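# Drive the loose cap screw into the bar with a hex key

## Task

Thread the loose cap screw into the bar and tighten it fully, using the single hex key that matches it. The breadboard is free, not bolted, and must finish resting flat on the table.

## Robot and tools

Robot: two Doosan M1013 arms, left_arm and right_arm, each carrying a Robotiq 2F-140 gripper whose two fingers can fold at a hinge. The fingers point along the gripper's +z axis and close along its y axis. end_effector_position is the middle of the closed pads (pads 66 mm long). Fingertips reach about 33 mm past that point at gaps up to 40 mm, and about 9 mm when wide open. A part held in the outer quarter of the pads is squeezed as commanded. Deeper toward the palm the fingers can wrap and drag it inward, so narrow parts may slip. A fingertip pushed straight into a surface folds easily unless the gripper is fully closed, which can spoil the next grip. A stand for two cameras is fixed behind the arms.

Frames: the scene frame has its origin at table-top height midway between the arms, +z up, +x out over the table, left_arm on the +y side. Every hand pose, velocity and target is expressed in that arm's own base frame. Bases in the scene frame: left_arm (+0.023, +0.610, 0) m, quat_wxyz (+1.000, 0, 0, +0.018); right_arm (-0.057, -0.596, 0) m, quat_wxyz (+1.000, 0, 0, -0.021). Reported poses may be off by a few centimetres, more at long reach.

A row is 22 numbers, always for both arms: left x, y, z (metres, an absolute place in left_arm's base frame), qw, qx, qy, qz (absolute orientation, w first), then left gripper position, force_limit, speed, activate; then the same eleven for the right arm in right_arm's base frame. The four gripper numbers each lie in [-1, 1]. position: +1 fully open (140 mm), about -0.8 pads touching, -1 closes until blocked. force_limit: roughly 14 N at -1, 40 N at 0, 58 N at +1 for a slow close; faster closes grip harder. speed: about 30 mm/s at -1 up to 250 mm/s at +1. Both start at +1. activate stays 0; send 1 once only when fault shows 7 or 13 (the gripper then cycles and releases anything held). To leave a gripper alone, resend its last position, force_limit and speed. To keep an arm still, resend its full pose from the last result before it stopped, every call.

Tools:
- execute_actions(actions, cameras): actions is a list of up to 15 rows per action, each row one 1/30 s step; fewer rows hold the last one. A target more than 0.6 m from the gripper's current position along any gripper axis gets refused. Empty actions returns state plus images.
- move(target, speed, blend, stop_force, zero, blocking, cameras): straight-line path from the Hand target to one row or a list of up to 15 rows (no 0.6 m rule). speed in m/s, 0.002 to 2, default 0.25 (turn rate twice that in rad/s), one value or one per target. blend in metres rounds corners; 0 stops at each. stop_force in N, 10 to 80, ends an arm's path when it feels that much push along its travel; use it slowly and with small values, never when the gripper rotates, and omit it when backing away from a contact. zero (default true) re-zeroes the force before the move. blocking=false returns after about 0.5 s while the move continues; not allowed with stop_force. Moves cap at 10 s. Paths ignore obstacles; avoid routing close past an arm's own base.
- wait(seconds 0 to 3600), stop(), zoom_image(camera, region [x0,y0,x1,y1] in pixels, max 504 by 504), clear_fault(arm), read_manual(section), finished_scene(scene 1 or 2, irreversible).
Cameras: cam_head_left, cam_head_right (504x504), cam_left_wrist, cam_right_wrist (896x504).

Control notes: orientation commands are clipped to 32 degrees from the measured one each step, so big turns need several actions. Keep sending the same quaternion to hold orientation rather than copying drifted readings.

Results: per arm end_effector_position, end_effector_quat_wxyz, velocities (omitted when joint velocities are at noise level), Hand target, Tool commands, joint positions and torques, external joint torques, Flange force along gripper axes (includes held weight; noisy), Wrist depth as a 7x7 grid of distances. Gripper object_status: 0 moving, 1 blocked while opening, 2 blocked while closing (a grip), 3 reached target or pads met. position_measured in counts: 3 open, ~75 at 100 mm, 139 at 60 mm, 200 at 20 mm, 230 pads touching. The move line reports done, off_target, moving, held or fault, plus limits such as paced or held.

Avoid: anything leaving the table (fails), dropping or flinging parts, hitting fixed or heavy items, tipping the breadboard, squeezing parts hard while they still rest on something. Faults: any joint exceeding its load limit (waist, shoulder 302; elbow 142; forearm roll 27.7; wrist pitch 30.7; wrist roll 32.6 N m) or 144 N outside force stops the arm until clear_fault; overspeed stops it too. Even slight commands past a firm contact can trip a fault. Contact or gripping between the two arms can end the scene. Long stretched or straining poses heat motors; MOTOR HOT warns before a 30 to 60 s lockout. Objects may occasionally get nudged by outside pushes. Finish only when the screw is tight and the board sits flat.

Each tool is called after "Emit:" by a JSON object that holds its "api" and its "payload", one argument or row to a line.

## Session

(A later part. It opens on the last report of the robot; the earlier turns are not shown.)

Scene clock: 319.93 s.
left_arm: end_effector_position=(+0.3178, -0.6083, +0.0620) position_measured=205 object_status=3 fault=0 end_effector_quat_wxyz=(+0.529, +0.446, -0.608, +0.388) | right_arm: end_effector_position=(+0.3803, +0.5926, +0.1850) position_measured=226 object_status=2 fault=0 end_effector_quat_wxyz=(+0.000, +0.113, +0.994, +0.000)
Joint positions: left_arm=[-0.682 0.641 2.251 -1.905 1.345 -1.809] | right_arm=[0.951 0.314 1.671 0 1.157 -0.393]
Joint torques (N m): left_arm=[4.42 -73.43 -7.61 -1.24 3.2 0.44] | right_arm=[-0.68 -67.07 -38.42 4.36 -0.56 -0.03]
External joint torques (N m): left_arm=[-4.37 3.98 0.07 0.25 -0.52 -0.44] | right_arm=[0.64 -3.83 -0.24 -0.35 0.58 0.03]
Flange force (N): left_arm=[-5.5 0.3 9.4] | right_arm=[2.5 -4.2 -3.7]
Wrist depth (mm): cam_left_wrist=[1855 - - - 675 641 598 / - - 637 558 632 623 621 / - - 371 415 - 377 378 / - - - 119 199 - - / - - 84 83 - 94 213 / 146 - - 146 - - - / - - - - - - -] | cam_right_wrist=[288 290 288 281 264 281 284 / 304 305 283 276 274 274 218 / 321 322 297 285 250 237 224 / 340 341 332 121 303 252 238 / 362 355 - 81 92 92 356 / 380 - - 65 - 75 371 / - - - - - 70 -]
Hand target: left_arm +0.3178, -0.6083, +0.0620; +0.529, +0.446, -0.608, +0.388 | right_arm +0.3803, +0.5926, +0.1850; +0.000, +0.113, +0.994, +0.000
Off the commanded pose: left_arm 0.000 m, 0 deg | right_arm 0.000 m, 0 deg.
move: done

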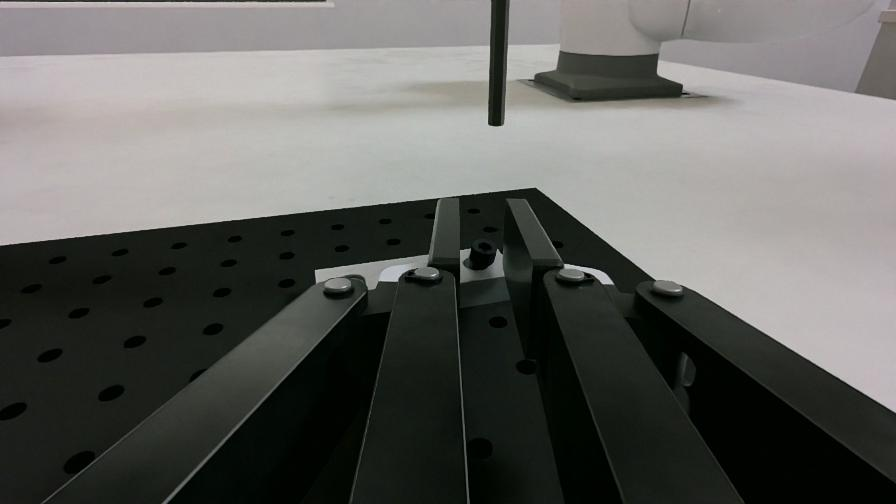

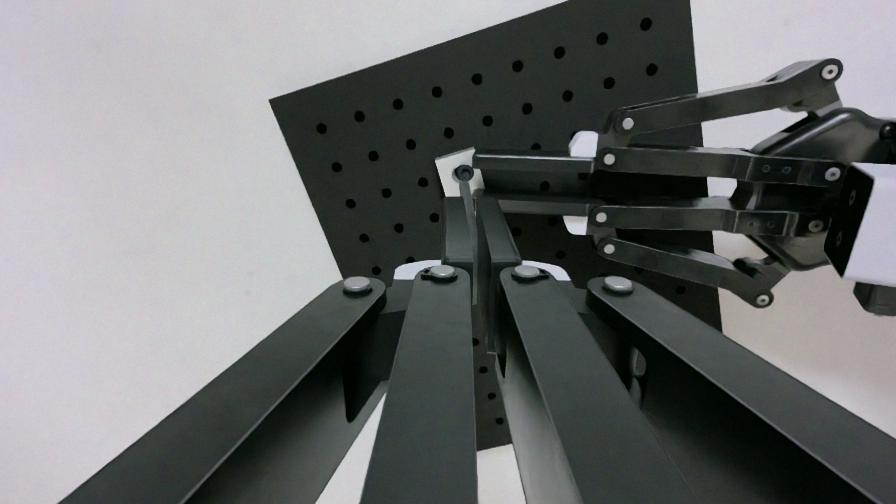

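Emit:
{"api": "move", "payload": {
  "target": [0.3155,-0.6155,0.0585,-0.529,-0.446,0.608,-0.388,-0.6,0,-1,0,0.3803,0.5926,0.185,0,0.1132,0.9936,0,-1,0.5,-1,0],
  "speed": 0.05,
  "cameras": ["cam_left_wrist","cam_right_wrist"]
}}

Emit:
{"api": "zoom_image", "payload": {
  "camera": "cam_left_wrist",
  "region": [400, 100, 560, 300]
}}

Emit:
{"api": "zoom_image", "payload": {
  "camera": "cam_right_wrist",
  "region": [400, 120, 520, 240]
}}

Scene clock: 332.83 s.
left_arm: end_effector_position=(+0.3155, -0.6155, +0.0585) position_measured=205 object_status=3 fault=0 end_effector_quat_wxyz=(+0.529, +0.446, -0.608, +0.388) | right_arm: end_effector_position=(+0.3803, +0.5926, +0.1850) position_measured=226 object_status=2 fault=0 end_effector_quat_wxyz=(+0.000, +0.113, +0.994, +0.000)
Joint positions: left_arm=[-0.696 0.649 2.246 -1.919 1.342 -1.805] | right_arm=[0.951 0.314 1.671 0 1.157 -0.393]
Joint torques (N m): left_arm=[4.14 -74.02 -7.55 -1.24 3.19 0.43] | right_arm=[-0.71 -66.18 -38.21 4.29 -0.56 0.01]
External joint torques (N m): left_arm=[-4.08 4 0.12 0.26 -0.51 -0.43] | right_arm=[0.75 -5.32 -0.73 -0.25 0.57 -0.01]
Flange force (N): left_arm=[-5.6 0.4 8.8] | right_arm=[3.0 -5.3 -5.2]
Wrist depth (mm): cam_left_wrist=[- - 2455 - 675 624 541 / 720 536 - - 621 680 - / - 402 - 368 402 347 398 / 212 211 204 119 202 282 - / - 172 84 152 - 92 - / 140 - - 135 - - - / - - - - - - -] | cam_right_wrist=[288 289 287 280 264 281 288 / 305 304 281 279 276 273 224 / 323 322 298 285 255 238 225 / 335 340 332 122 270 257 241 / 362 357 - 81 92 92 356 / 381 - - 65 - 75 371 / - - - - - 70 -]
Hand target: left_arm +0.3155, -0.6155, +0.0585; +0.529, +0.446, -0.608, +0.388 | right_arm +0.3803, +0.5926, +0.1850; +0.000, +0.113, +0.994, +0.000
Off the commanded pose: left_arm 0.000 m, 0 deg | right_arm 0.000 m, 0 deg.
move: done

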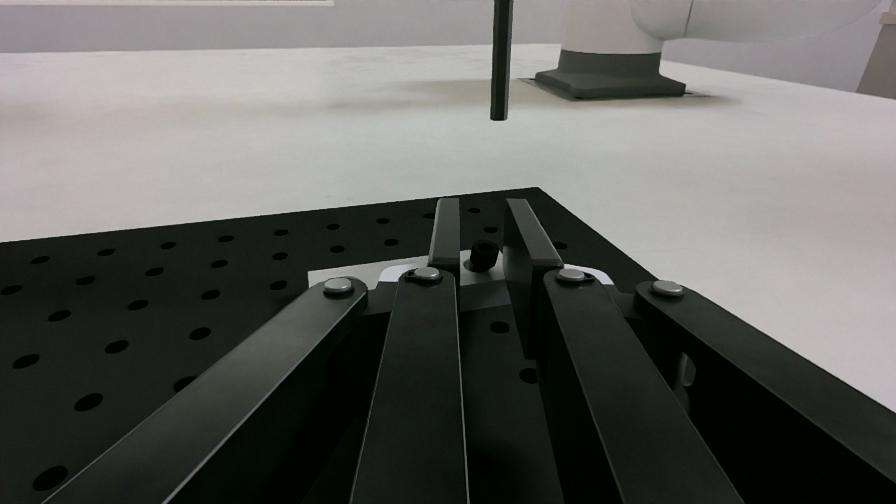

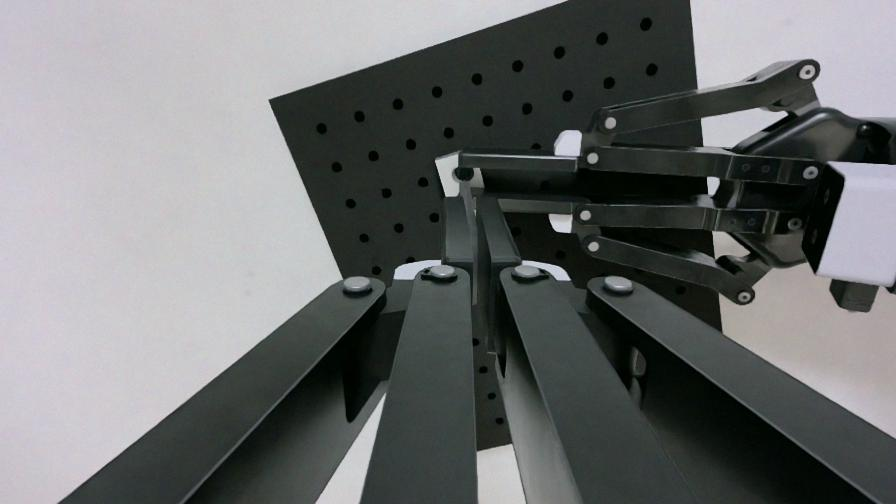

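Scaled by 2.520 from the camera's image (finer frame: 1280x720).

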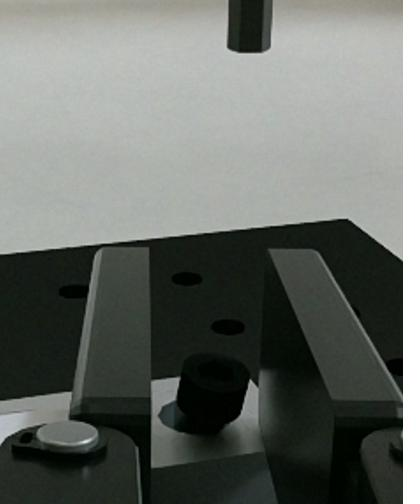

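Scaled by 4.200 from the camera's image (finer frame: 1280x720).

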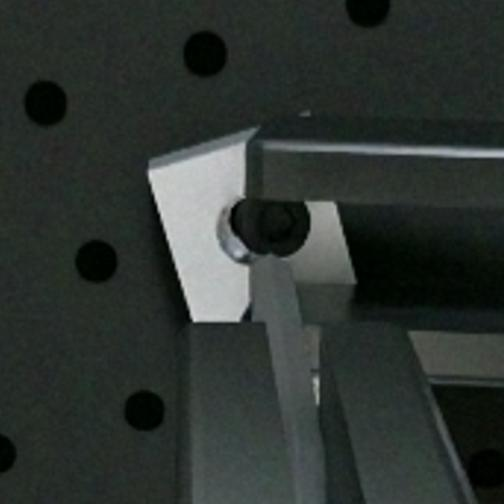

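Emit:
{"api": "move", "payload": {
  "target": [
    [0.3148,-0.6176,0.0585,-0.529,-0.446,0.608,-0.388,-0.6,0,-1,0,0.3803,0.5926,0.185,0,0.1132,0.9936,0,-1,0.5,-1,0],
    [0.3148,-0.6176,0.0585,-0.529,-0.446,0.608,-0.388,-1,-1,-1,0,0.3803,0.5926,0.185,0,0.1132,0.9936,0,-1,0.5,-1,0]
  ],
  "speed": 0.05,
  "cameras": ["cam_left_wrist","cam_right_wrist"]
}}

Emit:
{"api": "zoom_image", "payload": {
  "camera": "cam_left_wrist",
  "region": [400, 100, 560, 300]
}}

Emit:
{"api": "zoom_image", "payload": {
  "camera": "cam_right_wrist",
  "region": [400, 120, 520, 240]
}}

Scene clock: 339.70 s.
left_arm: end_effector_position=(+0.3148, -0.6176, +0.0585) position_measured=216 object_status=2 fault=0 end_effector_quat_wxyz=(+0.529, +0.446, -0.608, +0.388) | right_arm: end_effector_position=(+0.3803, +0.5926, +0.1850) position_measured=226 object_status=2 fault=0 end_effector_quat_wxyz=(+0.000, +0.113, +0.994, +0.000)
Joint positions: left_arm=[-0.7 0.649 2.245 -1.923 1.341 -1.806] | right_arm=[0.951 0.314 1.671 0 1.157 -0.393]
Joint torques (N m): left_arm=[3.88 -73.89 -7.13 -1.01 3.13 0.45] | right_arm=[-0.27 -65.56 -38.43 4.3 -0.56 -0.03]
External joint torques (N m): left_arm=[-3.97 3.81 -0.38 0.01 -0.45 -0.45] | right_arm=[0.13 -4.97 -0.21 -0.29 0.57 0.03]
Flange force (N): left_arm=[-5.4 -0.3 9.2] | right_arm=[2.4 -6.2 -4.4]
Wrist depth (mm): cam_left_wrist=[2096 944 - - 664 627 558 / 594 832 544 - 668 - 516 / 395 334 - - 340 - 375 / - - - 119 120 253 269 / - 174 88 83 - 207 217 / - - - - - - - / - - - - - 68 -] | cam_right_wrist=[288 288 287 280 264 280 285 / 304 302 282 282 275 232 224 / 315 320 297 288 252 241 225 / - 338 332 122 304 255 240 / 377 361 - 81 92 92 359 / 380 - - 66 - 75 376 / - - - - - 70 -]
Hand target: left_arm +0.3148, -0.6176, +0.0585; +0.529, +0.446, -0.608, +0.388 | right_arm +0.3803, +0.5926, +0.1850; +0.000, +0.113, +0.994, +0.000
Off the commanded pose: left_arm 0.000 m, 0 deg | right_arm 0.000 m, 0 deg.
move: done

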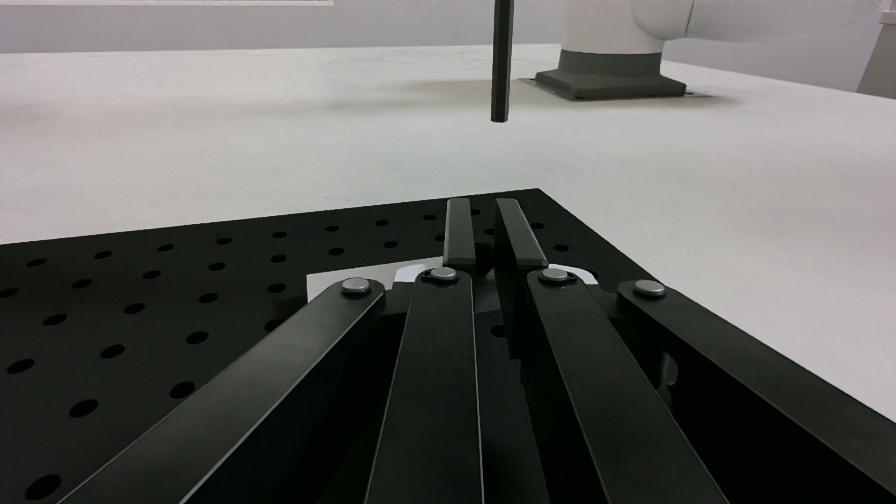

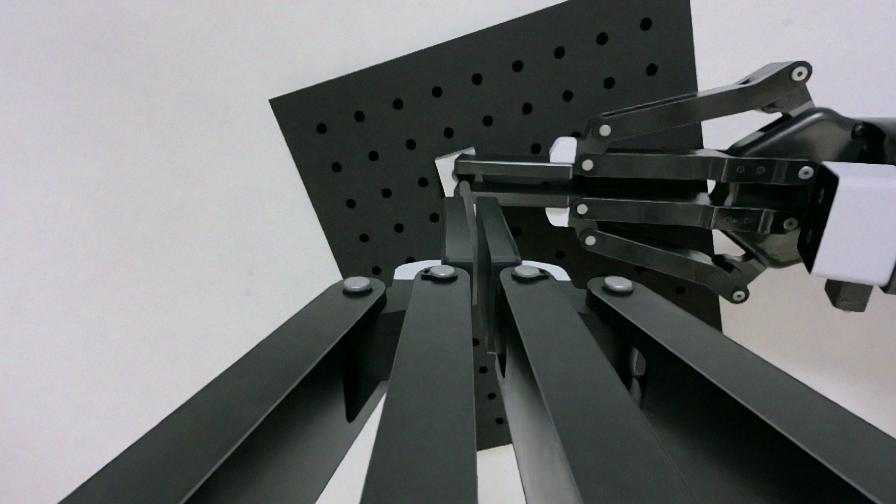

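Scaled by 2.520 from the camera's image (finer frame: 1280x720).

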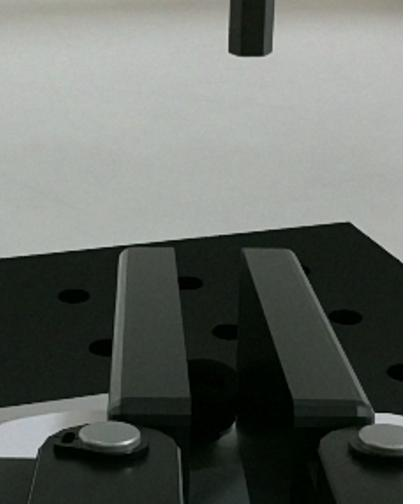

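Scaled by 4.200 from the camera's image (finer frame: 1280x720).

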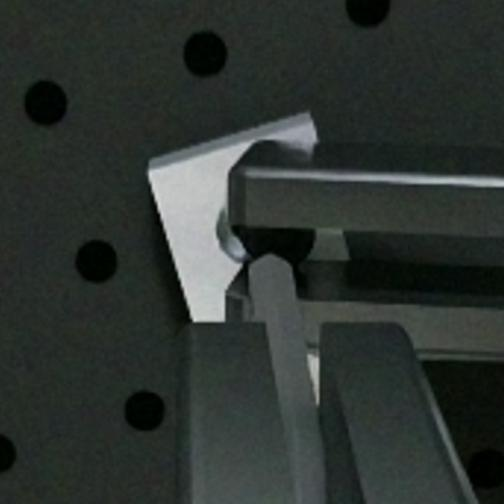

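Emit:
{"api": "move", "payload": {
  "target": [
    [0.3144,-0.6188,0.0585,-0.529,-0.446,0.608,-0.388,-1,-1,-1,0,0.3805,0.5984,0.185,0,-0.6225,0.7826,0,-1,0.5,-1,0],
    [0.3144,-0.6188,0.0585,-0.529,-0.446,0.608,-0.388,-1,-1,-1,0,0.3745,0.5946,0.185,0,-0.9936,0.1132,0,-1,0.5,-1,0],
    [0.3144,-0.6188,0.0585,-0.529,-0.446,0.608,-0.388,-1,-1,-1,0,0.3783,0.5886,0.185,0,-0.7826,-0.6225,0,-1,0.5,-1,0],
    [0.3144,-0.6188,0.0585,-0.529,-0.446,0.608,-0.388,-1,-1,-1,0,0.3827,0.5898,0.185,0,-0.4067,-0.9135,0,-1,0.5,-1,0],
    [0.3144,-0.6188,0.0585,-0.529,-0.446,0.608,-0.388,-1,-1,-1,0,0.3809,0.5887,0.185,0,-0.5948,-0.8039,0,-1,0.5,-1,0]
  ],
  "speed": 0.5,
  "blend": [0.03, 0.03, 0.03, 0, 0],
  "cameras": ["cam_left_wrist","cam_right_wrist"]
}}

Emit:
{"api": "zoom_image", "payload": {
  "camera": "cam_left_wrist",
  "region": [400, 100, 560, 300]
}}

Emit:
{"api": "zoom_image", "payload": {
  "camera": "cam_right_wrist",
  "region": [400, 120, 520, 240]
}}

Scene clock: 378.17 s.
left_arm: end_effector_position=(+0.3144, -0.6188, +0.0585) position_measured=216 object_status=2 fault=0 end_effector_quat_wxyz=(+0.529, +0.446, -0.608, +0.388) | right_arm: end_effector_position=(+0.3809, +0.5887, +0.1850) position_measured=226 object_status=2 fault=0 end_effector_quat_wxyz=(+0.000, +0.595, +0.804, +0.000)
Joint positions: left_arm=[-0.702 0.649 2.244 -1.925 1.34 -1.806] | right_arm=[0.947 0.309 1.677 0 1.155 -5.633]
Joint torques (N m): left_arm=[3.81 -72.75 -6.57 -0.71 2.62 0.43] | right_arm=[0.69 -65.64 -38.56 4.39 -0.55 0.09]
External joint torques (N m): left_arm=[-3.66 2.56 -1.02 -0.29 0.06 -0.43] | right_arm=[-0.68 -5.17 -0.2 -0.37 0.52 -0.09]
Flange force (N): left_arm=[-3.5 -0.5 8.8] | right_arm=[-5.4 -4.7 -4.5]
Wrist depth (mm): cam_left_wrist=[- 2149 - - 675 632 593 / - 598 607 - 654 - 556 / 362 - 372 373 - - 375 / - 213 - 119 114 - - / - 173 84 83 - - 206 / - - - - - - - / - - - - - 68 -] | cam_right_wrist=[286 285 284 260 224 265 264 / 301 300 300 268 276 278 282 / 321 319 313 285 291 294 315 / 340 335 330 121 305 312 338 / 358 355 - 81 92 92 359 / 377 - - 65 - 75 374 / - - - - - 70 -]
Hand target: left_arm +0.3144, -0.6188, +0.0585; +0.529, +0.446, -0.608, +0.388 | right_arm +0.3809, +0.5887, +0.1850; +0.000, +0.595, +0.804, +0.000
Off the commanded pose: left_arm 0.000 m, 0 deg | right_arm 0.000 m, 0 deg.
move: done

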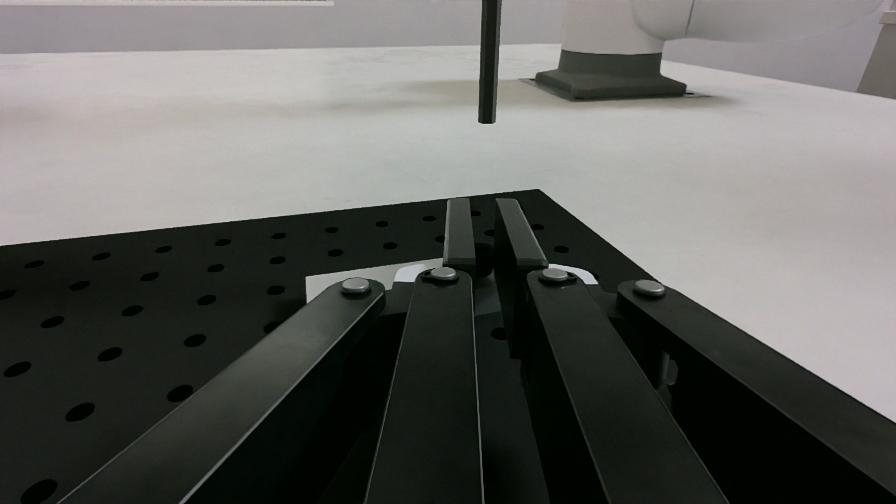

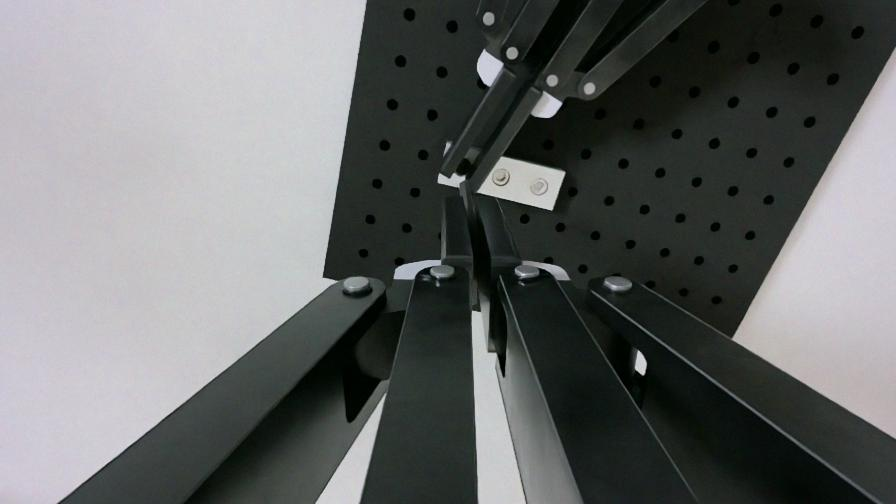

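Scaled by 2.520 from the camera's image (finer frame: 1280x720).

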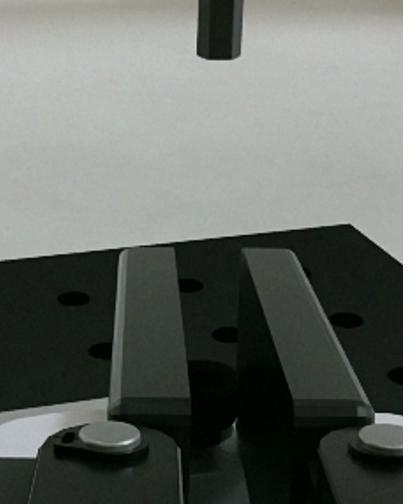

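Scaled by 4.200 from the camera's image (finer frame: 1280x720).

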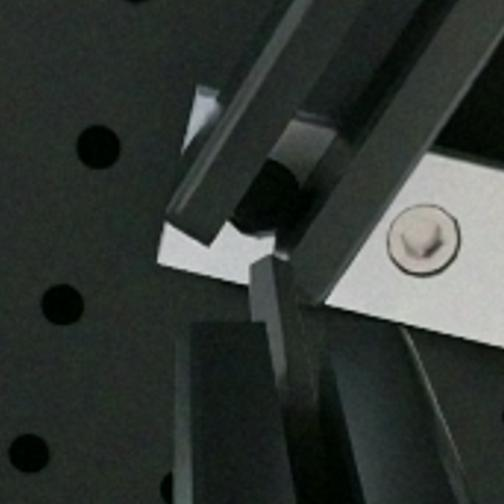

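Emit:
{"api": "move", "payload": {
  "target": [0.3144,-0.6188,0.0585,-0.529,-0.446,0.608,-0.388,-1,-1,-1,0,0.3813,0.5889,0.15,0,-0.5948,-0.8039,0,-1,0.5,-1,0],
  "speed": 0.08,
  "cameras": ["cam_left_wrist","cam_right_wrist"]
}}

Emit:
{"api": "zoom_image", "payload": {
  "camera": "cam_left_wrist",
  "region": [440, 180, 540, 280]
}}

Emit:
{"api": "zoom_image", "payload": {
  "camera": "cam_right_wrist",
  "region": [420, 120, 520, 220]
}}

Scene clock: 386.73 s.
left_arm: end_effector_position=(+0.3144, -0.6188, +0.0585) position_measured=216 object_status=2 fault=0 end_effector_quat_wxyz=(+0.529, +0.446, -0.608, +0.388) | right_arm: end_effector_position=(+0.3812, +0.5890, +0.1500) position_measured=226 object_status=2 fault=0 end_effector_quat_wxyz=(+0.000, +0.595, +0.804, +0.000)
Joint positions: left_arm=[-0.702 0.649 2.244 -1.925 1.34 -1.806] | right_arm=[0.947 0.335 1.711 0 1.096 -5.633]
Joint torques (N m): left_arm=[3.57 -72.9 -6.62 -0.69 2.62 0.41] | right_arm=[-0.01 -66.71 -37.29 4.16 -0.63 0.01]
External joint torques (N m): left_arm=[-3.79 2.81 -0.84 -0.3 0.06 -0.41] | right_arm=[-0.24 -5.16 -0.45 -0.26 0.59 -0.01]
Flange force (N): left_arm=[-4.0 -0.2 9.0] | right_arm=[-4.3 -4.5 -5.3]
Wrist depth (mm): cam_left_wrist=[- - - 140 661 637 3223 / - - 590 620 611 615 600 / 345 - - 345 370 373 365 / - - - 119 124 264 265 / - - 84 83 - - - / - - - - - - - / - - - - - 68 -] | cam_right_wrist=[255 255 251 230 190 230 233 / 270 267 251 242 207 245 246 / 284 284 279 251 255 258 259 / 302 301 277 122 271 274 281 / 320 317 - 81 92 92 316 / 337 - - 66 - 75 338 / - - - - - 70 -]
Hand target: left_arm +0.3144, -0.6188, +0.0585; +0.529, +0.446, -0.608, +0.388 | right_arm +0.3813, +0.5889, +0.1500; +0.000, +0.595, +0.804, +0.000
Off the commanded pose: left_arm 0.000 m, 0 deg | right_arm 0.000 m, 0 deg.
move: done

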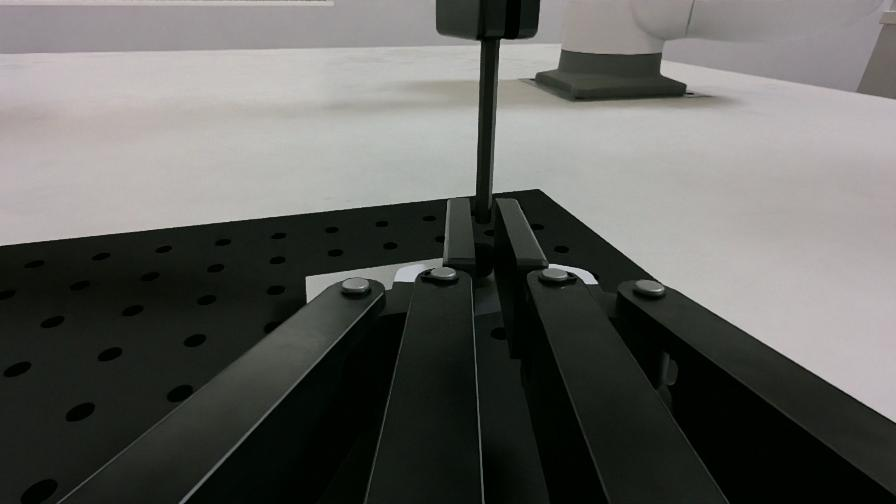

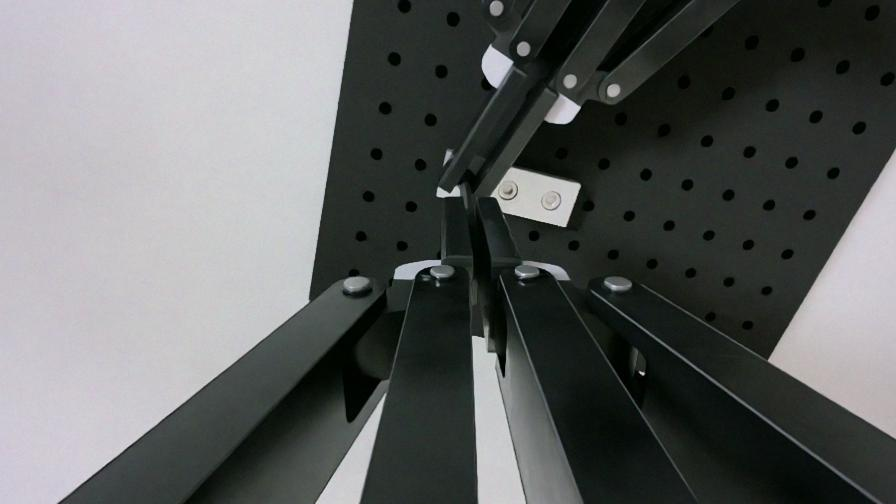

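Scaled by 5.040 from the camera's image (finer frame: 1280x720).

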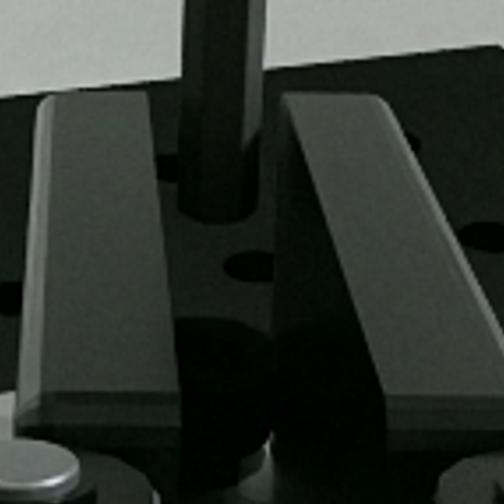

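Scaled by 5.040 from the camera's image (finer frame: 1280x720).

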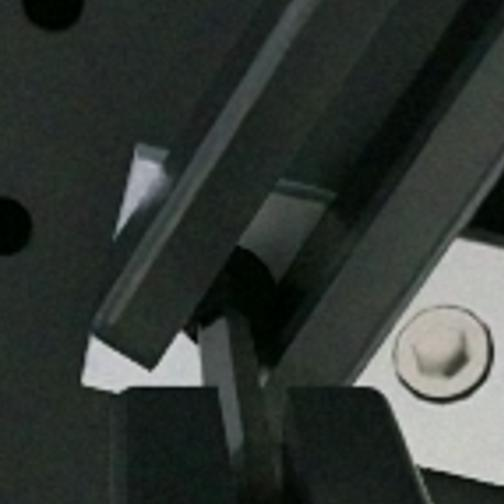

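Emit:
{"api": "move", "payload": {
  "target": [
    [0.3144,-0.6188,0.0585,-0.529,-0.446,0.608,-0.388,-1,-1,-1,0,0.3811,0.59,0.15,0,-0.5948,-0.8039,0,-1,0.5,-1,0],
    [0.3144,-0.6188,0.0585,-0.529,-0.446,0.608,-0.388,-1,-1,-1,0,0.3811,0.59,0.139,0,-0.5948,-0.8039,0,-1,0.5,-1,0]
  ],
  "speed": 0.02,
  "stop_force": 10,
  "cameras": ["cam_left_wrist","cam_right_wrist"]
}}

Emit:
{"api": "zoom_image", "payload": {
  "camera": "cam_left_wrist",
  "region": [440, 180, 540, 280]
}}

Emit:
{"api": "zoom_image", "payload": {
  "camera": "cam_right_wrist",
  "region": [420, 120, 520, 220]
}}

Scene clock: 401.20 s.
left_arm: end_effector_position=(+0.3144, -0.6188, +0.0585) position_measured=216 object_status=2 fault=0 end_effector_quat_wxyz=(+0.529, +0.446, -0.608, +0.388) | right_arm: end_effector_position=(+0.3812, +0.5901, +0.1392) position_measured=226 object_status=2 fault=0 end_effector_quat_wxyz=(+0.000, +0.595, +0.804, +0.000)
Joint positions: left_arm=[-0.702 0.649 2.244 -1.925 1.34 -1.806] | right_arm=[0.948 0.344 1.72 0 1.078 -5.632]
Joint torques (N m): left_arm=[4.72 -73.75 -6.7 -0.99 3.04 0.4] | right_arm=[-0.7 -58.7 -30.44 3.8 -0.18 -0.01]
External joint torques (N m): left_arm=[-4.58 3.6 -0.75 0 -0.36 -0.4] | right_arm=[0.51 -13.57 -6.89 0.06 0.14 0.01]
Flange force (N): left_arm=[-5.0 -0.3 10.4] | right_arm=[-2.8 -4.5 -17.1]
Wrist depth (mm): cam_left_wrist=[2167 980 - 129 666 638 572 / 677 602 - 538 678 701 - / 355 398 - 159 364 - 372 / - - 200 137 202 - - / 165 172 88 83 - - - / - - - - - - - / - - - - - 68 -] | cam_right_wrist=[245 245 242 220 180 218 223 / 258 258 253 230 196 234 236 / 272 273 267 224 245 247 247 / 288 289 260 122 260 263 263 / 309 304 - 81 92 92 303 / 325 - - 66 - 75 322 / - - - - - 70 -]
Hand target: left_arm +0.3144, -0.6188, +0.0585; +0.529, +0.446, -0.608, +0.388 | right_arm +0.3812, +0.5901, +0.1392; +0.000, +0.595, +0.804, +0.000
Off the commanded pose: left_arm 0.000 m, 0 deg | right_arm 0.000 m, 0 deg.
move: contact (right_arm); path passed 1 of 2 targets

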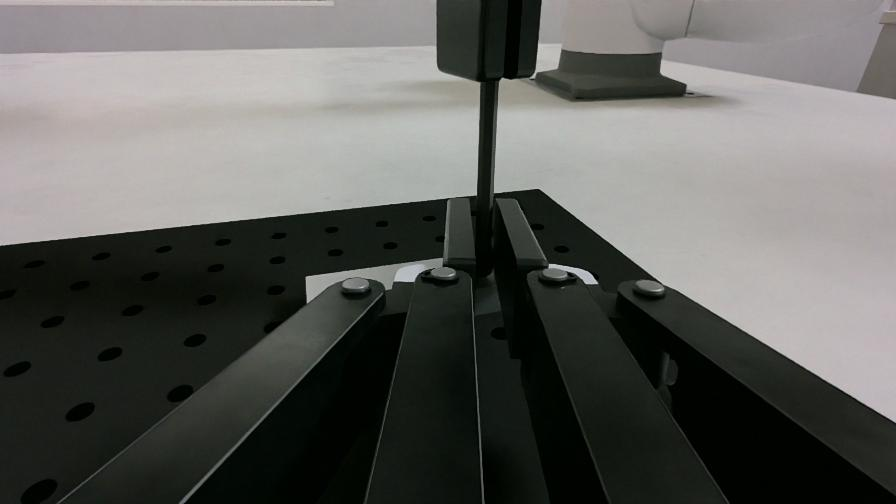

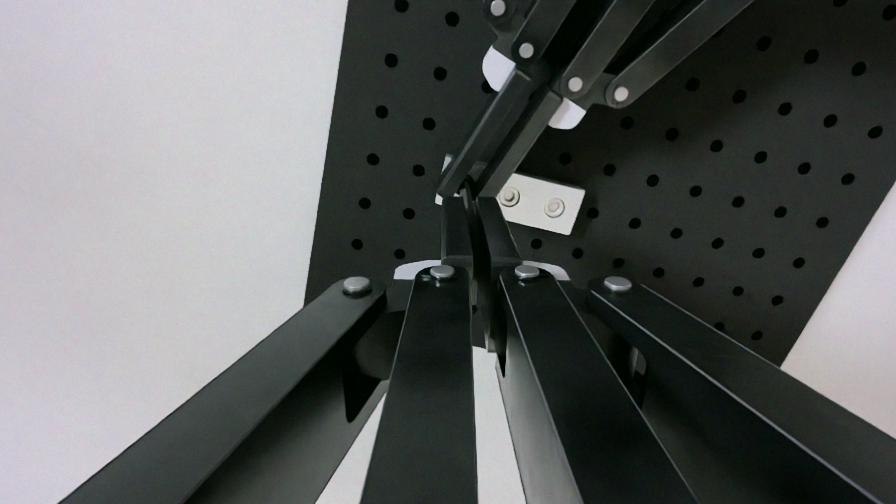

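Scaled by 5.040 from the camera's image (finer frame: 1280x720).

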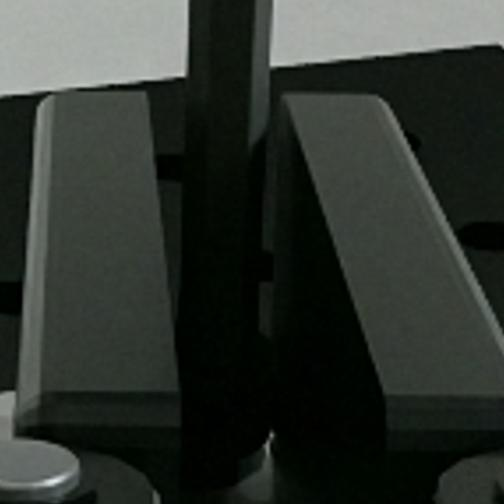

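Scaled by 5.040 from the camera's image (finer frame: 1280x720).

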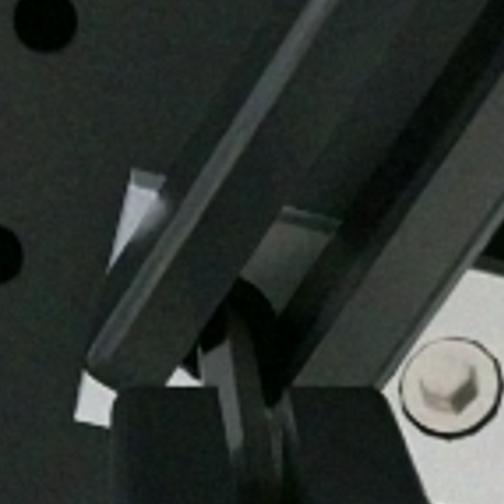

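Emit:
{"api": "move", "payload": {
  "target": [
    [0.3144,-0.6188,0.0585,-0.529,-0.446,0.608,-0.388,-1,-1,-1,0,0.3812,0.5901,0.1397,0,-0.5948,-0.8039,0,-1,0.5,-1,0],
    [0.3144,-0.6188,0.0585,-0.529,-0.446,0.608,-0.388,-0.7,-1,-1,0,0.3812,0.5901,0.1397,0,-0.5948,-0.8039,0,-1,0.5,-1,0]
  ],
  "speed": 0.02,
  "cameras": ["cam_left_wrist","cam_right_wrist"]
}}

Emit:
{"api": "zoom_image", "payload": {
  "camera": "cam_left_wrist",
  "region": [440, 180, 540, 280]
}}

Emit:
{"api": "zoom_image", "payload": {
  "camera": "cam_right_wrist",
  "region": [420, 120, 520, 220]
}}

Scene clock: 412.93 s.
left_arm: end_effector_position=(+0.3144, -0.6188, +0.0585) position_measured=216 object_status=2 fault=0 end_effector_quat_wxyz=(+0.529, +0.446, -0.608, +0.388) | right_arm: end_effector_position=(+0.3812, +0.5901, +0.1397) position_measured=226 object_status=2 fault=0 end_effector_quat_wxyz=(+0.000, +0.595, +0.804, +0.000)
Joint positions: left_arm=[-0.702 0.649 2.244 -1.925 1.34 -1.806] | right_arm=[0.948 0.344 1.719 0 1.079 -5.632]
Joint torques (N m): left_arm=[3.58 -72.5 -6.29 -0.64 2.64 0.38] | right_arm=[-0.21 -67.68 -37.08 4.2 -0.57 0.04]
External joint torques (N m): left_arm=[-3.64 2.35 -1.24 -0.36 0.04 -0.38] | right_arm=[0.2 -4.92 -0.14 -0.35 0.55 -0.04]
Flange force (N): left_arm=[-3.2 -0.7 8.9] | right_arm=[-4.0 -5.1 -4.8]
Wrist depth (mm): cam_left_wrist=[2149 1205 - 129 661 621 595 / - 693 605 - 730 - - / - 397 368 255 - 346 - / - - - 162 114 294 249 / 172 - 84 83 - - - / - - - - - - - / - - - - - 68 -] | cam_right_wrist=[245 245 243 221 181 219 224 / 259 258 257 230 196 235 235 / 274 275 269 222 244 248 248 / 290 290 265 122 260 263 266 / 307 304 - 81 92 92 303 / 324 - - 65 - 75 325 / - - - - - 70 -]
Hand target: left_arm +0.3144, -0.6188, +0.0585; +0.529, +0.446, -0.608, +0.388 | right_arm +0.3812, +0.5901, +0.1397; +0.000, +0.595, +0.804, +0.000
Off the commanded pose: left_arm 0.000 m, 0 deg | right_arm 0.000 m, 0 deg.
move: done

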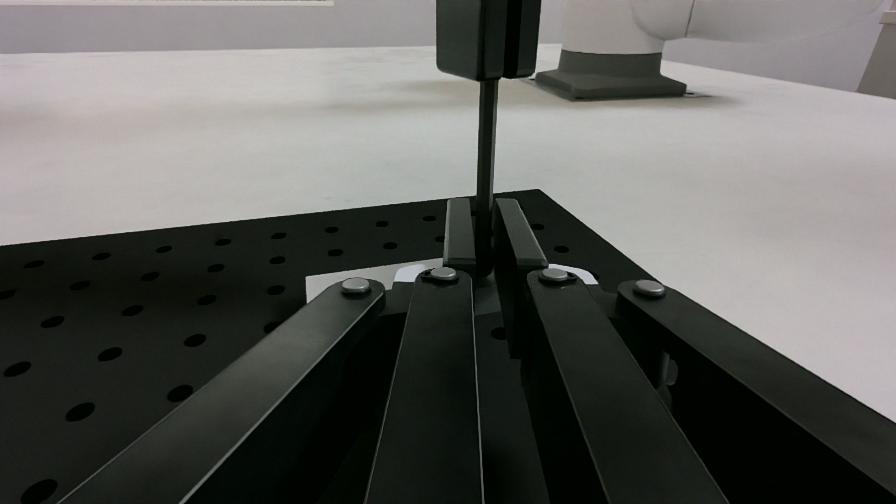

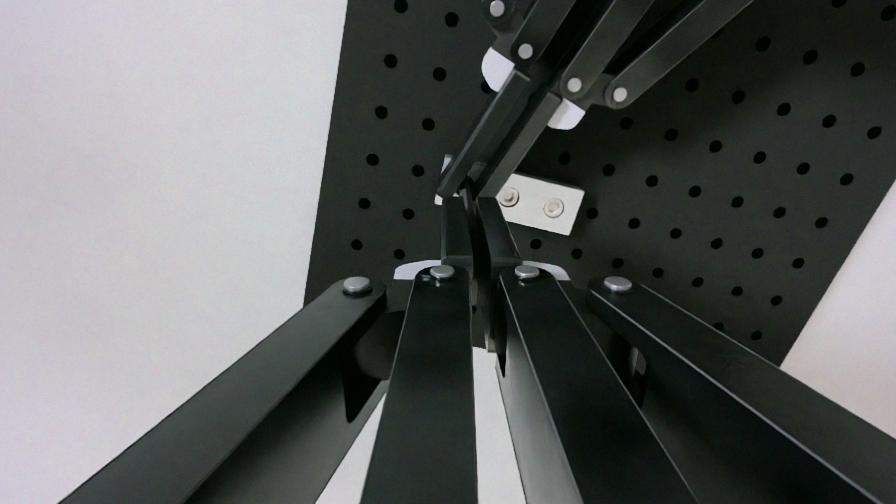

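Scaled by 5.040 from the camera's image (finer frame: 1280x720).

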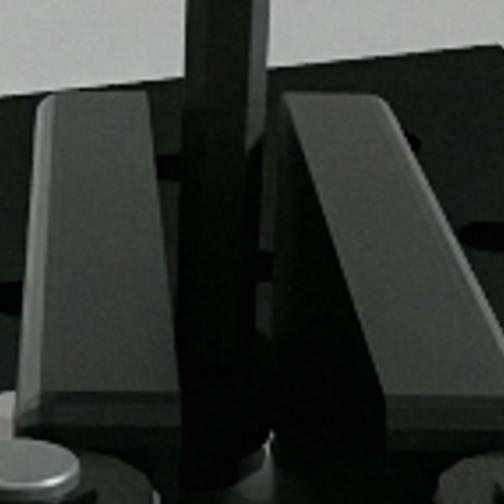

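Scaled by 5.040 from the camera's image (finer frame: 1280x720).

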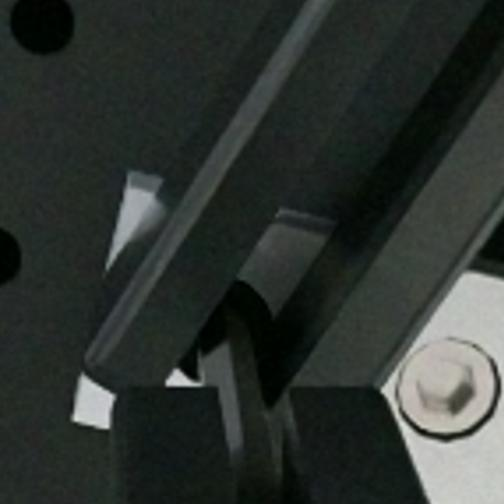

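Emit:
{"api": "move", "payload": {
  "target": [
    [0.3144,-0.6188,0.0585,-0.529,-0.446,0.608,-0.388,-0.5,-1,0,0,0.3812,0.5901,0.1397,0,-0.5948,-0.8039,0,-1,0.5,-1,0]
  ],
  "speed": 0.05
}}

Emit:
{"api": "move", "payload": {
  "target": [
    [0.3264,-0.5806,0.0645,-0.529,-0.446,0.608,-0.388,-0.5,-1,0,0,0.3812,0.5901,0.1397,0,-0.5948,-0.8039,0,-1,0.5,-1,0]
  ],
  "speed": 0.08,
  "cameras": ["cam_left_wrist","cam_right_wrist"]
}}

Emit:
{"api": "zoom_image", "payload": {
  "camera": "cam_left_wrist",
  "region": [440, 180, 540, 280]
}}

Emit:
{"api": "zoom_image", "payload": {
  "camera": "cam_right_wrist",
  "region": [420, 120, 520, 220]
}}

Scene clock: 420.47 s.
left_arm: end_effector_position=(+0.3144, -0.6188, +0.0585) position_measured=192 object_status=3 fault=0 end_effector_quat_wxyz=(+0.529, +0.446, -0.608, +0.388) | right_arm: end_effector_position=(+0.3812, +0.5901, +0.1397) position_measured=226 object_status=2 fault=0 end_effector_quat_wxyz=(+0.000, +0.595, +0.804, +0.000)
Joint positions: left_arm=[-0.702 0.649 2.244 -1.925 1.34 -1.806] | right_arm=[0.948 0.344 1.719 0 1.079 -5.632]
Joint torques (N m): left_arm=[4.29 -74.26 -7.61 -1.27 3.19 0.44] | right_arm=[0.11 -67.47 -36.93 4.24 -0.63 0.04]
External joint torques (N m): left_arm=[-4.11 4.08 0.03 0.27 -0.51 -0.44] | right_arm=[-0.21 -4.34 -0.33 -0.39 0.58 -0.04]
Flange force (N): left_arm=[-5.8 0.2 8.9] | right_arm=[-3.6 -3.8 -4.6]
Wrist depth (mm): cam_left_wrist=[- - - 129 668 626 612 / 610 686 - 504 610 615 637 / 398 - - 161 - - - / 213 212 - 167 124 266 - / - 173 83 158 - 93 - / - - - 135 - - - / - - - 119 - - -] | cam_right_wrist=[245 246 244 220 219 184 222 / 259 260 256 232 200 235 235 / 272 274 268 240 243 249 249 / 290 289 267 121 259 263 266 / 308 304 - 81 92 92 303 / 326 - - 65 - 75 323 / - - - - - 70 -]
Hand target: left_arm +0.3144, -0.6188, +0.0585; +0.529, +0.446, -0.608, +0.388 | right_arm +0.3812, +0.5901, +0.1397; +0.000, +0.595, +0.804, +0.000
Off the commanded pose: left_arm 0.000 m, 0 deg | right_arm 0.000 m, 0 deg.
move: done

Scene clock: 421.30 s.
left_arm: end_effector_position=(+0.3264, -0.5806, +0.0645) position_measured=192 object_status=3 fault=0 end_effector_quat_wxyz=(+0.529, +0.446, -0.608, +0.388) | right_arm: end_effector_position=(+0.3812, +0.5901, +0.1397) position_measured=226 object_status=2 fault=0 end_effector_quat_wxyz=(+0.000, +0.595, +0.804, +0.000)
Joint positions: left_arm=[-0.629 0.631 2.267 -1.853 1.359 -1.807] | right_arm=[0.948 0.344 1.719 0 1.079 -5.632]
Joint torques (N m): left_arm=[4.44 -72.15 -7.13 -1.19 3.22 0.47] | right_arm=[0 -67.32 -36.92 4.22 -0.64 -0.01]
External joint torques (N m): left_arm=[-4.22 3.95 0.12 0.28 -0.54 -0.47] | right_arm=[0.17 -5.47 -0.48 -0.35 0.6 0.01]
Flange force (N): left_arm=[-5.6 -0.1 9.2] | right_arm=[-4.0 -5.1 -5.7]
Wrist depth (mm): cam_left_wrist=[- - 2242 166 732 659 579 / - - 641 - 712 743 - / 356 - 428 - - - 361 / - 241 215 203 157 266 299 / 168 176 83 169 - 93 - / - - - 151 - - - / - - - 127 - - -] | cam_right_wrist=[245 246 242 223 218 223 224 / 257 258 254 230 232 235 235 / 275 271 267 240 243 249 249 / 289 289 267 121 261 263 266 / 308 305 - 81 92 92 305 / 324 - - 65 - 75 324 / - - - - - 70 -]
Hand target: left_arm +0.3264, -0.5806, +0.0645; +0.529, +0.446, -0.608, +0.388 | right_arm +0.3812, +0.5901, +0.1397; +0.000, +0.595, +0.804, +0.000
Off the commanded pose: left_arm 0.000 m, 0 deg | right_arm 0.000 m, 0 deg.
move: done

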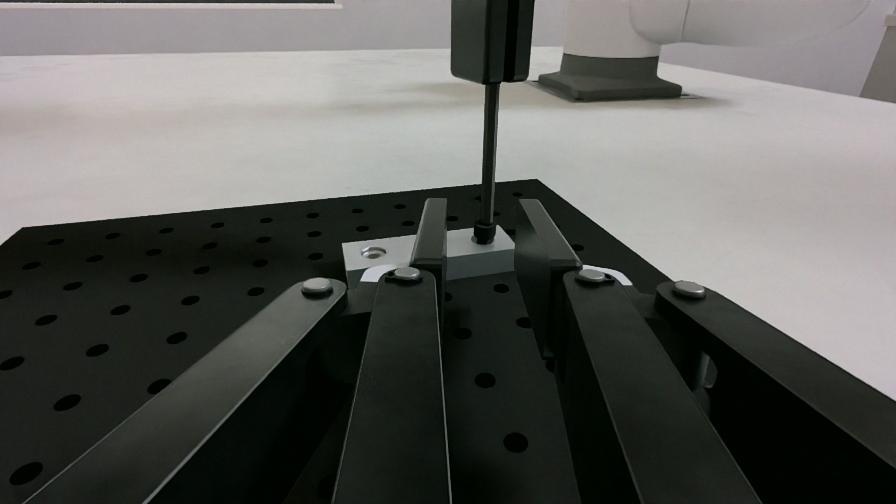

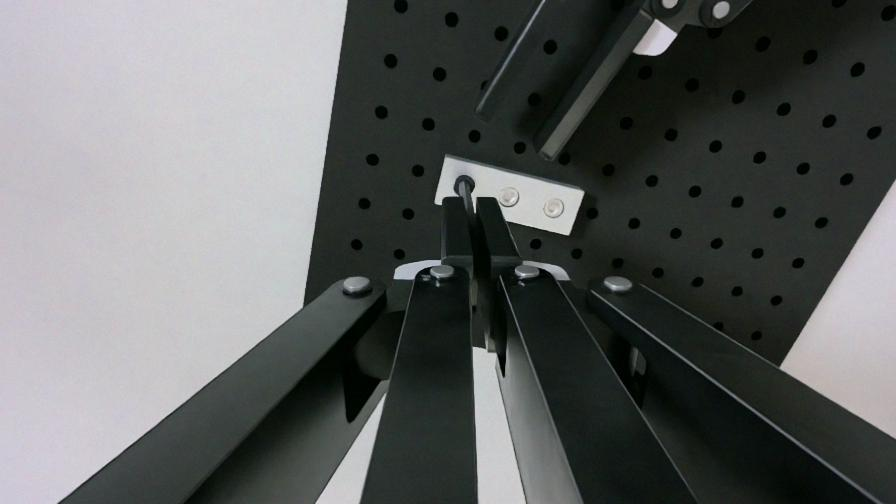

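Scaled by 5.040 from the camera's image (finer frame: 1280x720).

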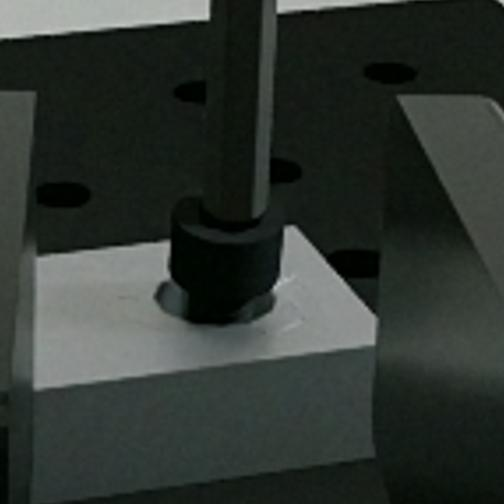

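Scaled by 5.040 from the camera's image (finer frame: 1280x720).

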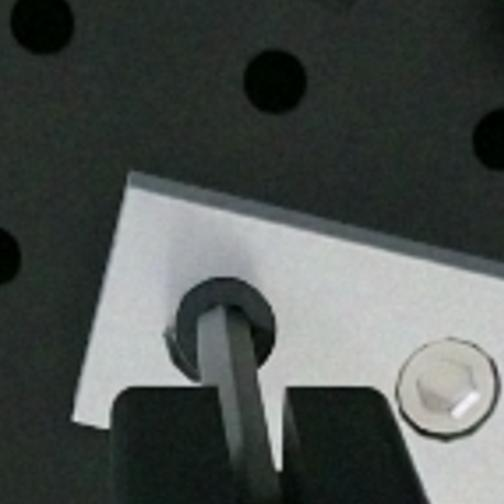

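Emit:
{"api": "move", "payload": {
  "target": [
    [0.3264,-0.5806,0.0645,-0.529,-0.446,0.608,-0.388,-0.5,-1,0,0,0.3760,0.5929,0.13945,0,-0.9890,-0.1478,0,-1,0.5,-1,0],
    [0.3264,-0.5806,0.0645,-0.529,-0.446,0.608,-0.388,-0.5,-1,0,0,0.3788,0.5981,0.1392,0,-0.8039,0.5948,0,-1,0.5,-1,0],
    [0.3264,-0.5806,0.0645,-0.529,-0.446,0.608,-0.388,-0.5,-1,0,0,0.3840,0.5953,0.13895,0,-0.1478,0.9890,0,-1,0.5,-1,0]
  ],
  "speed": 0.4,
  "blend": [0.03,0.03,0],
  "cameras": ["cam_left_wrist","cam_right_wrist"]
}}

Emit:
{"api": "zoom_image", "payload": {
  "camera": "cam_left_wrist",
  "region": [440, 180, 540, 280]
}}

Emit:
{"api": "zoom_image", "payload": {
  "camera": "cam_right_wrist",
  "region": [420, 120, 520, 220]
}}

Scene clock: 455.47 s.
left_arm: end_effector_position=(+0.3264, -0.5806, +0.0645) position_measured=192 object_status=3 fault=0 end_effector_quat_wxyz=(+0.529, +0.446, -0.608, +0.388) | right_arm: end_effector_position=(+0.3841, +0.5953, +0.1389) position_measured=226 object_status=2 fault=0 end_effector_quat_wxyz=(+0.000, -0.148, +0.989, +0.000)
Joint positions: left_arm=[-0.628 0.631 2.267 -1.853 1.359 -1.807] | right_arm=[0.949 0.353 1.708 0 1.081 -0.918]
Joint torques (N m): left_arm=[4.31 -72.23 -7.13 -1.21 3.19 0.44] | right_arm=[-0.89 -68.12 -36.93 4.2 -0.56 -0.1]
External joint torques (N m): left_arm=[-4.08 4.05 0.14 0.29 -0.51 -0.45] | right_arm=[0.51 -4.67 -0.27 -0.36 0.59 0.1]
Flange force (N): left_arm=[-5.8 -0.1 8.9] | right_arm=[4.9 -3.0 -4.8]
Wrist depth (mm): cam_left_wrist=[2096 - - 161 710 651 586 / - 649 649 569 747 649 - / 387 - - 421 - 391 - / - - - 203 157 281 - / 169 177 83 169 - 93 219 / - - - 150 - - - / - - - 127 - - -] | cam_right_wrist=[247 245 223 224 240 245 245 / 259 259 234 234 234 236 257 / 273 274 248 244 247 248 272 / 290 288 262 121 256 214 286 / 308 301 - 81 92 86 215 / 324 - - 65 - 75 209 / - - - - - 70 -]
Hand target: left_arm +0.3264, -0.5806, +0.0645; +0.529, +0.446, -0.608, +0.388 | right_arm +0.3840, +0.5953, +0.1389; +0.000, -0.148, +0.989, +0.000
Off the commanded pose: left_arm 0.000 m, 0 deg | right_arm 0.000 m, 0 deg.
move: done

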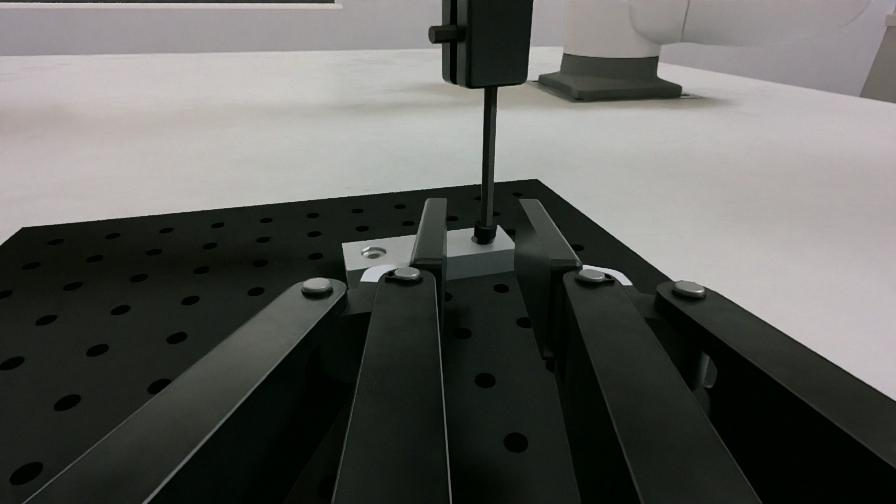

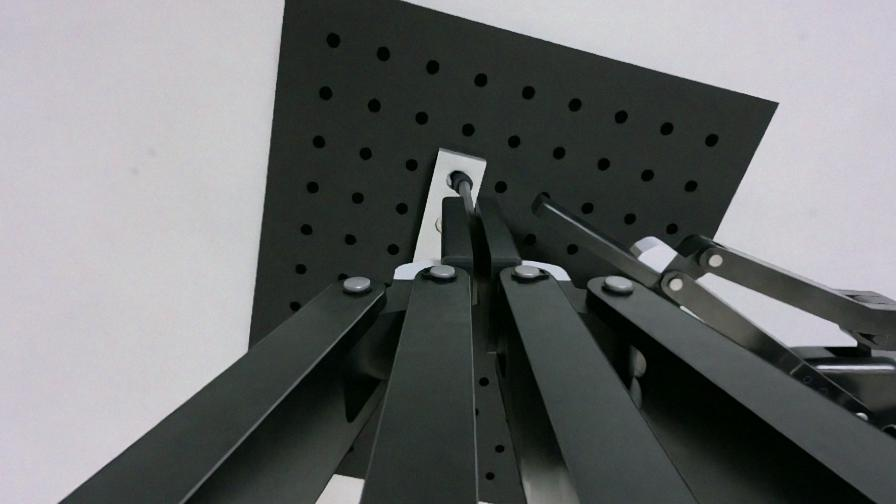

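Scaled by 5.040 from the camera's image (finer frame: 1280x720).

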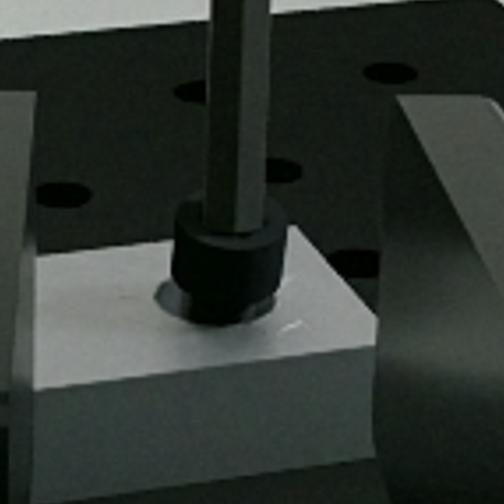

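Scaled by 5.040 from the camera's image (finer frame: 1280x720).

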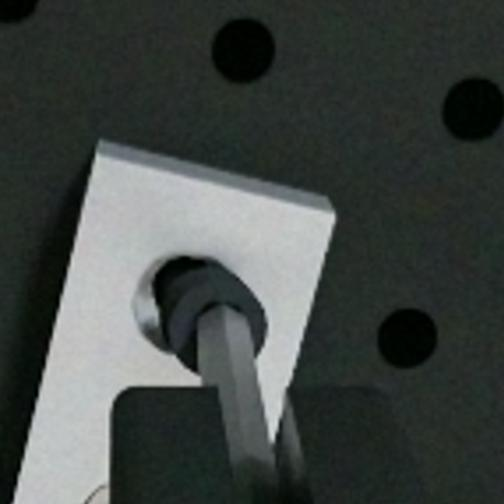

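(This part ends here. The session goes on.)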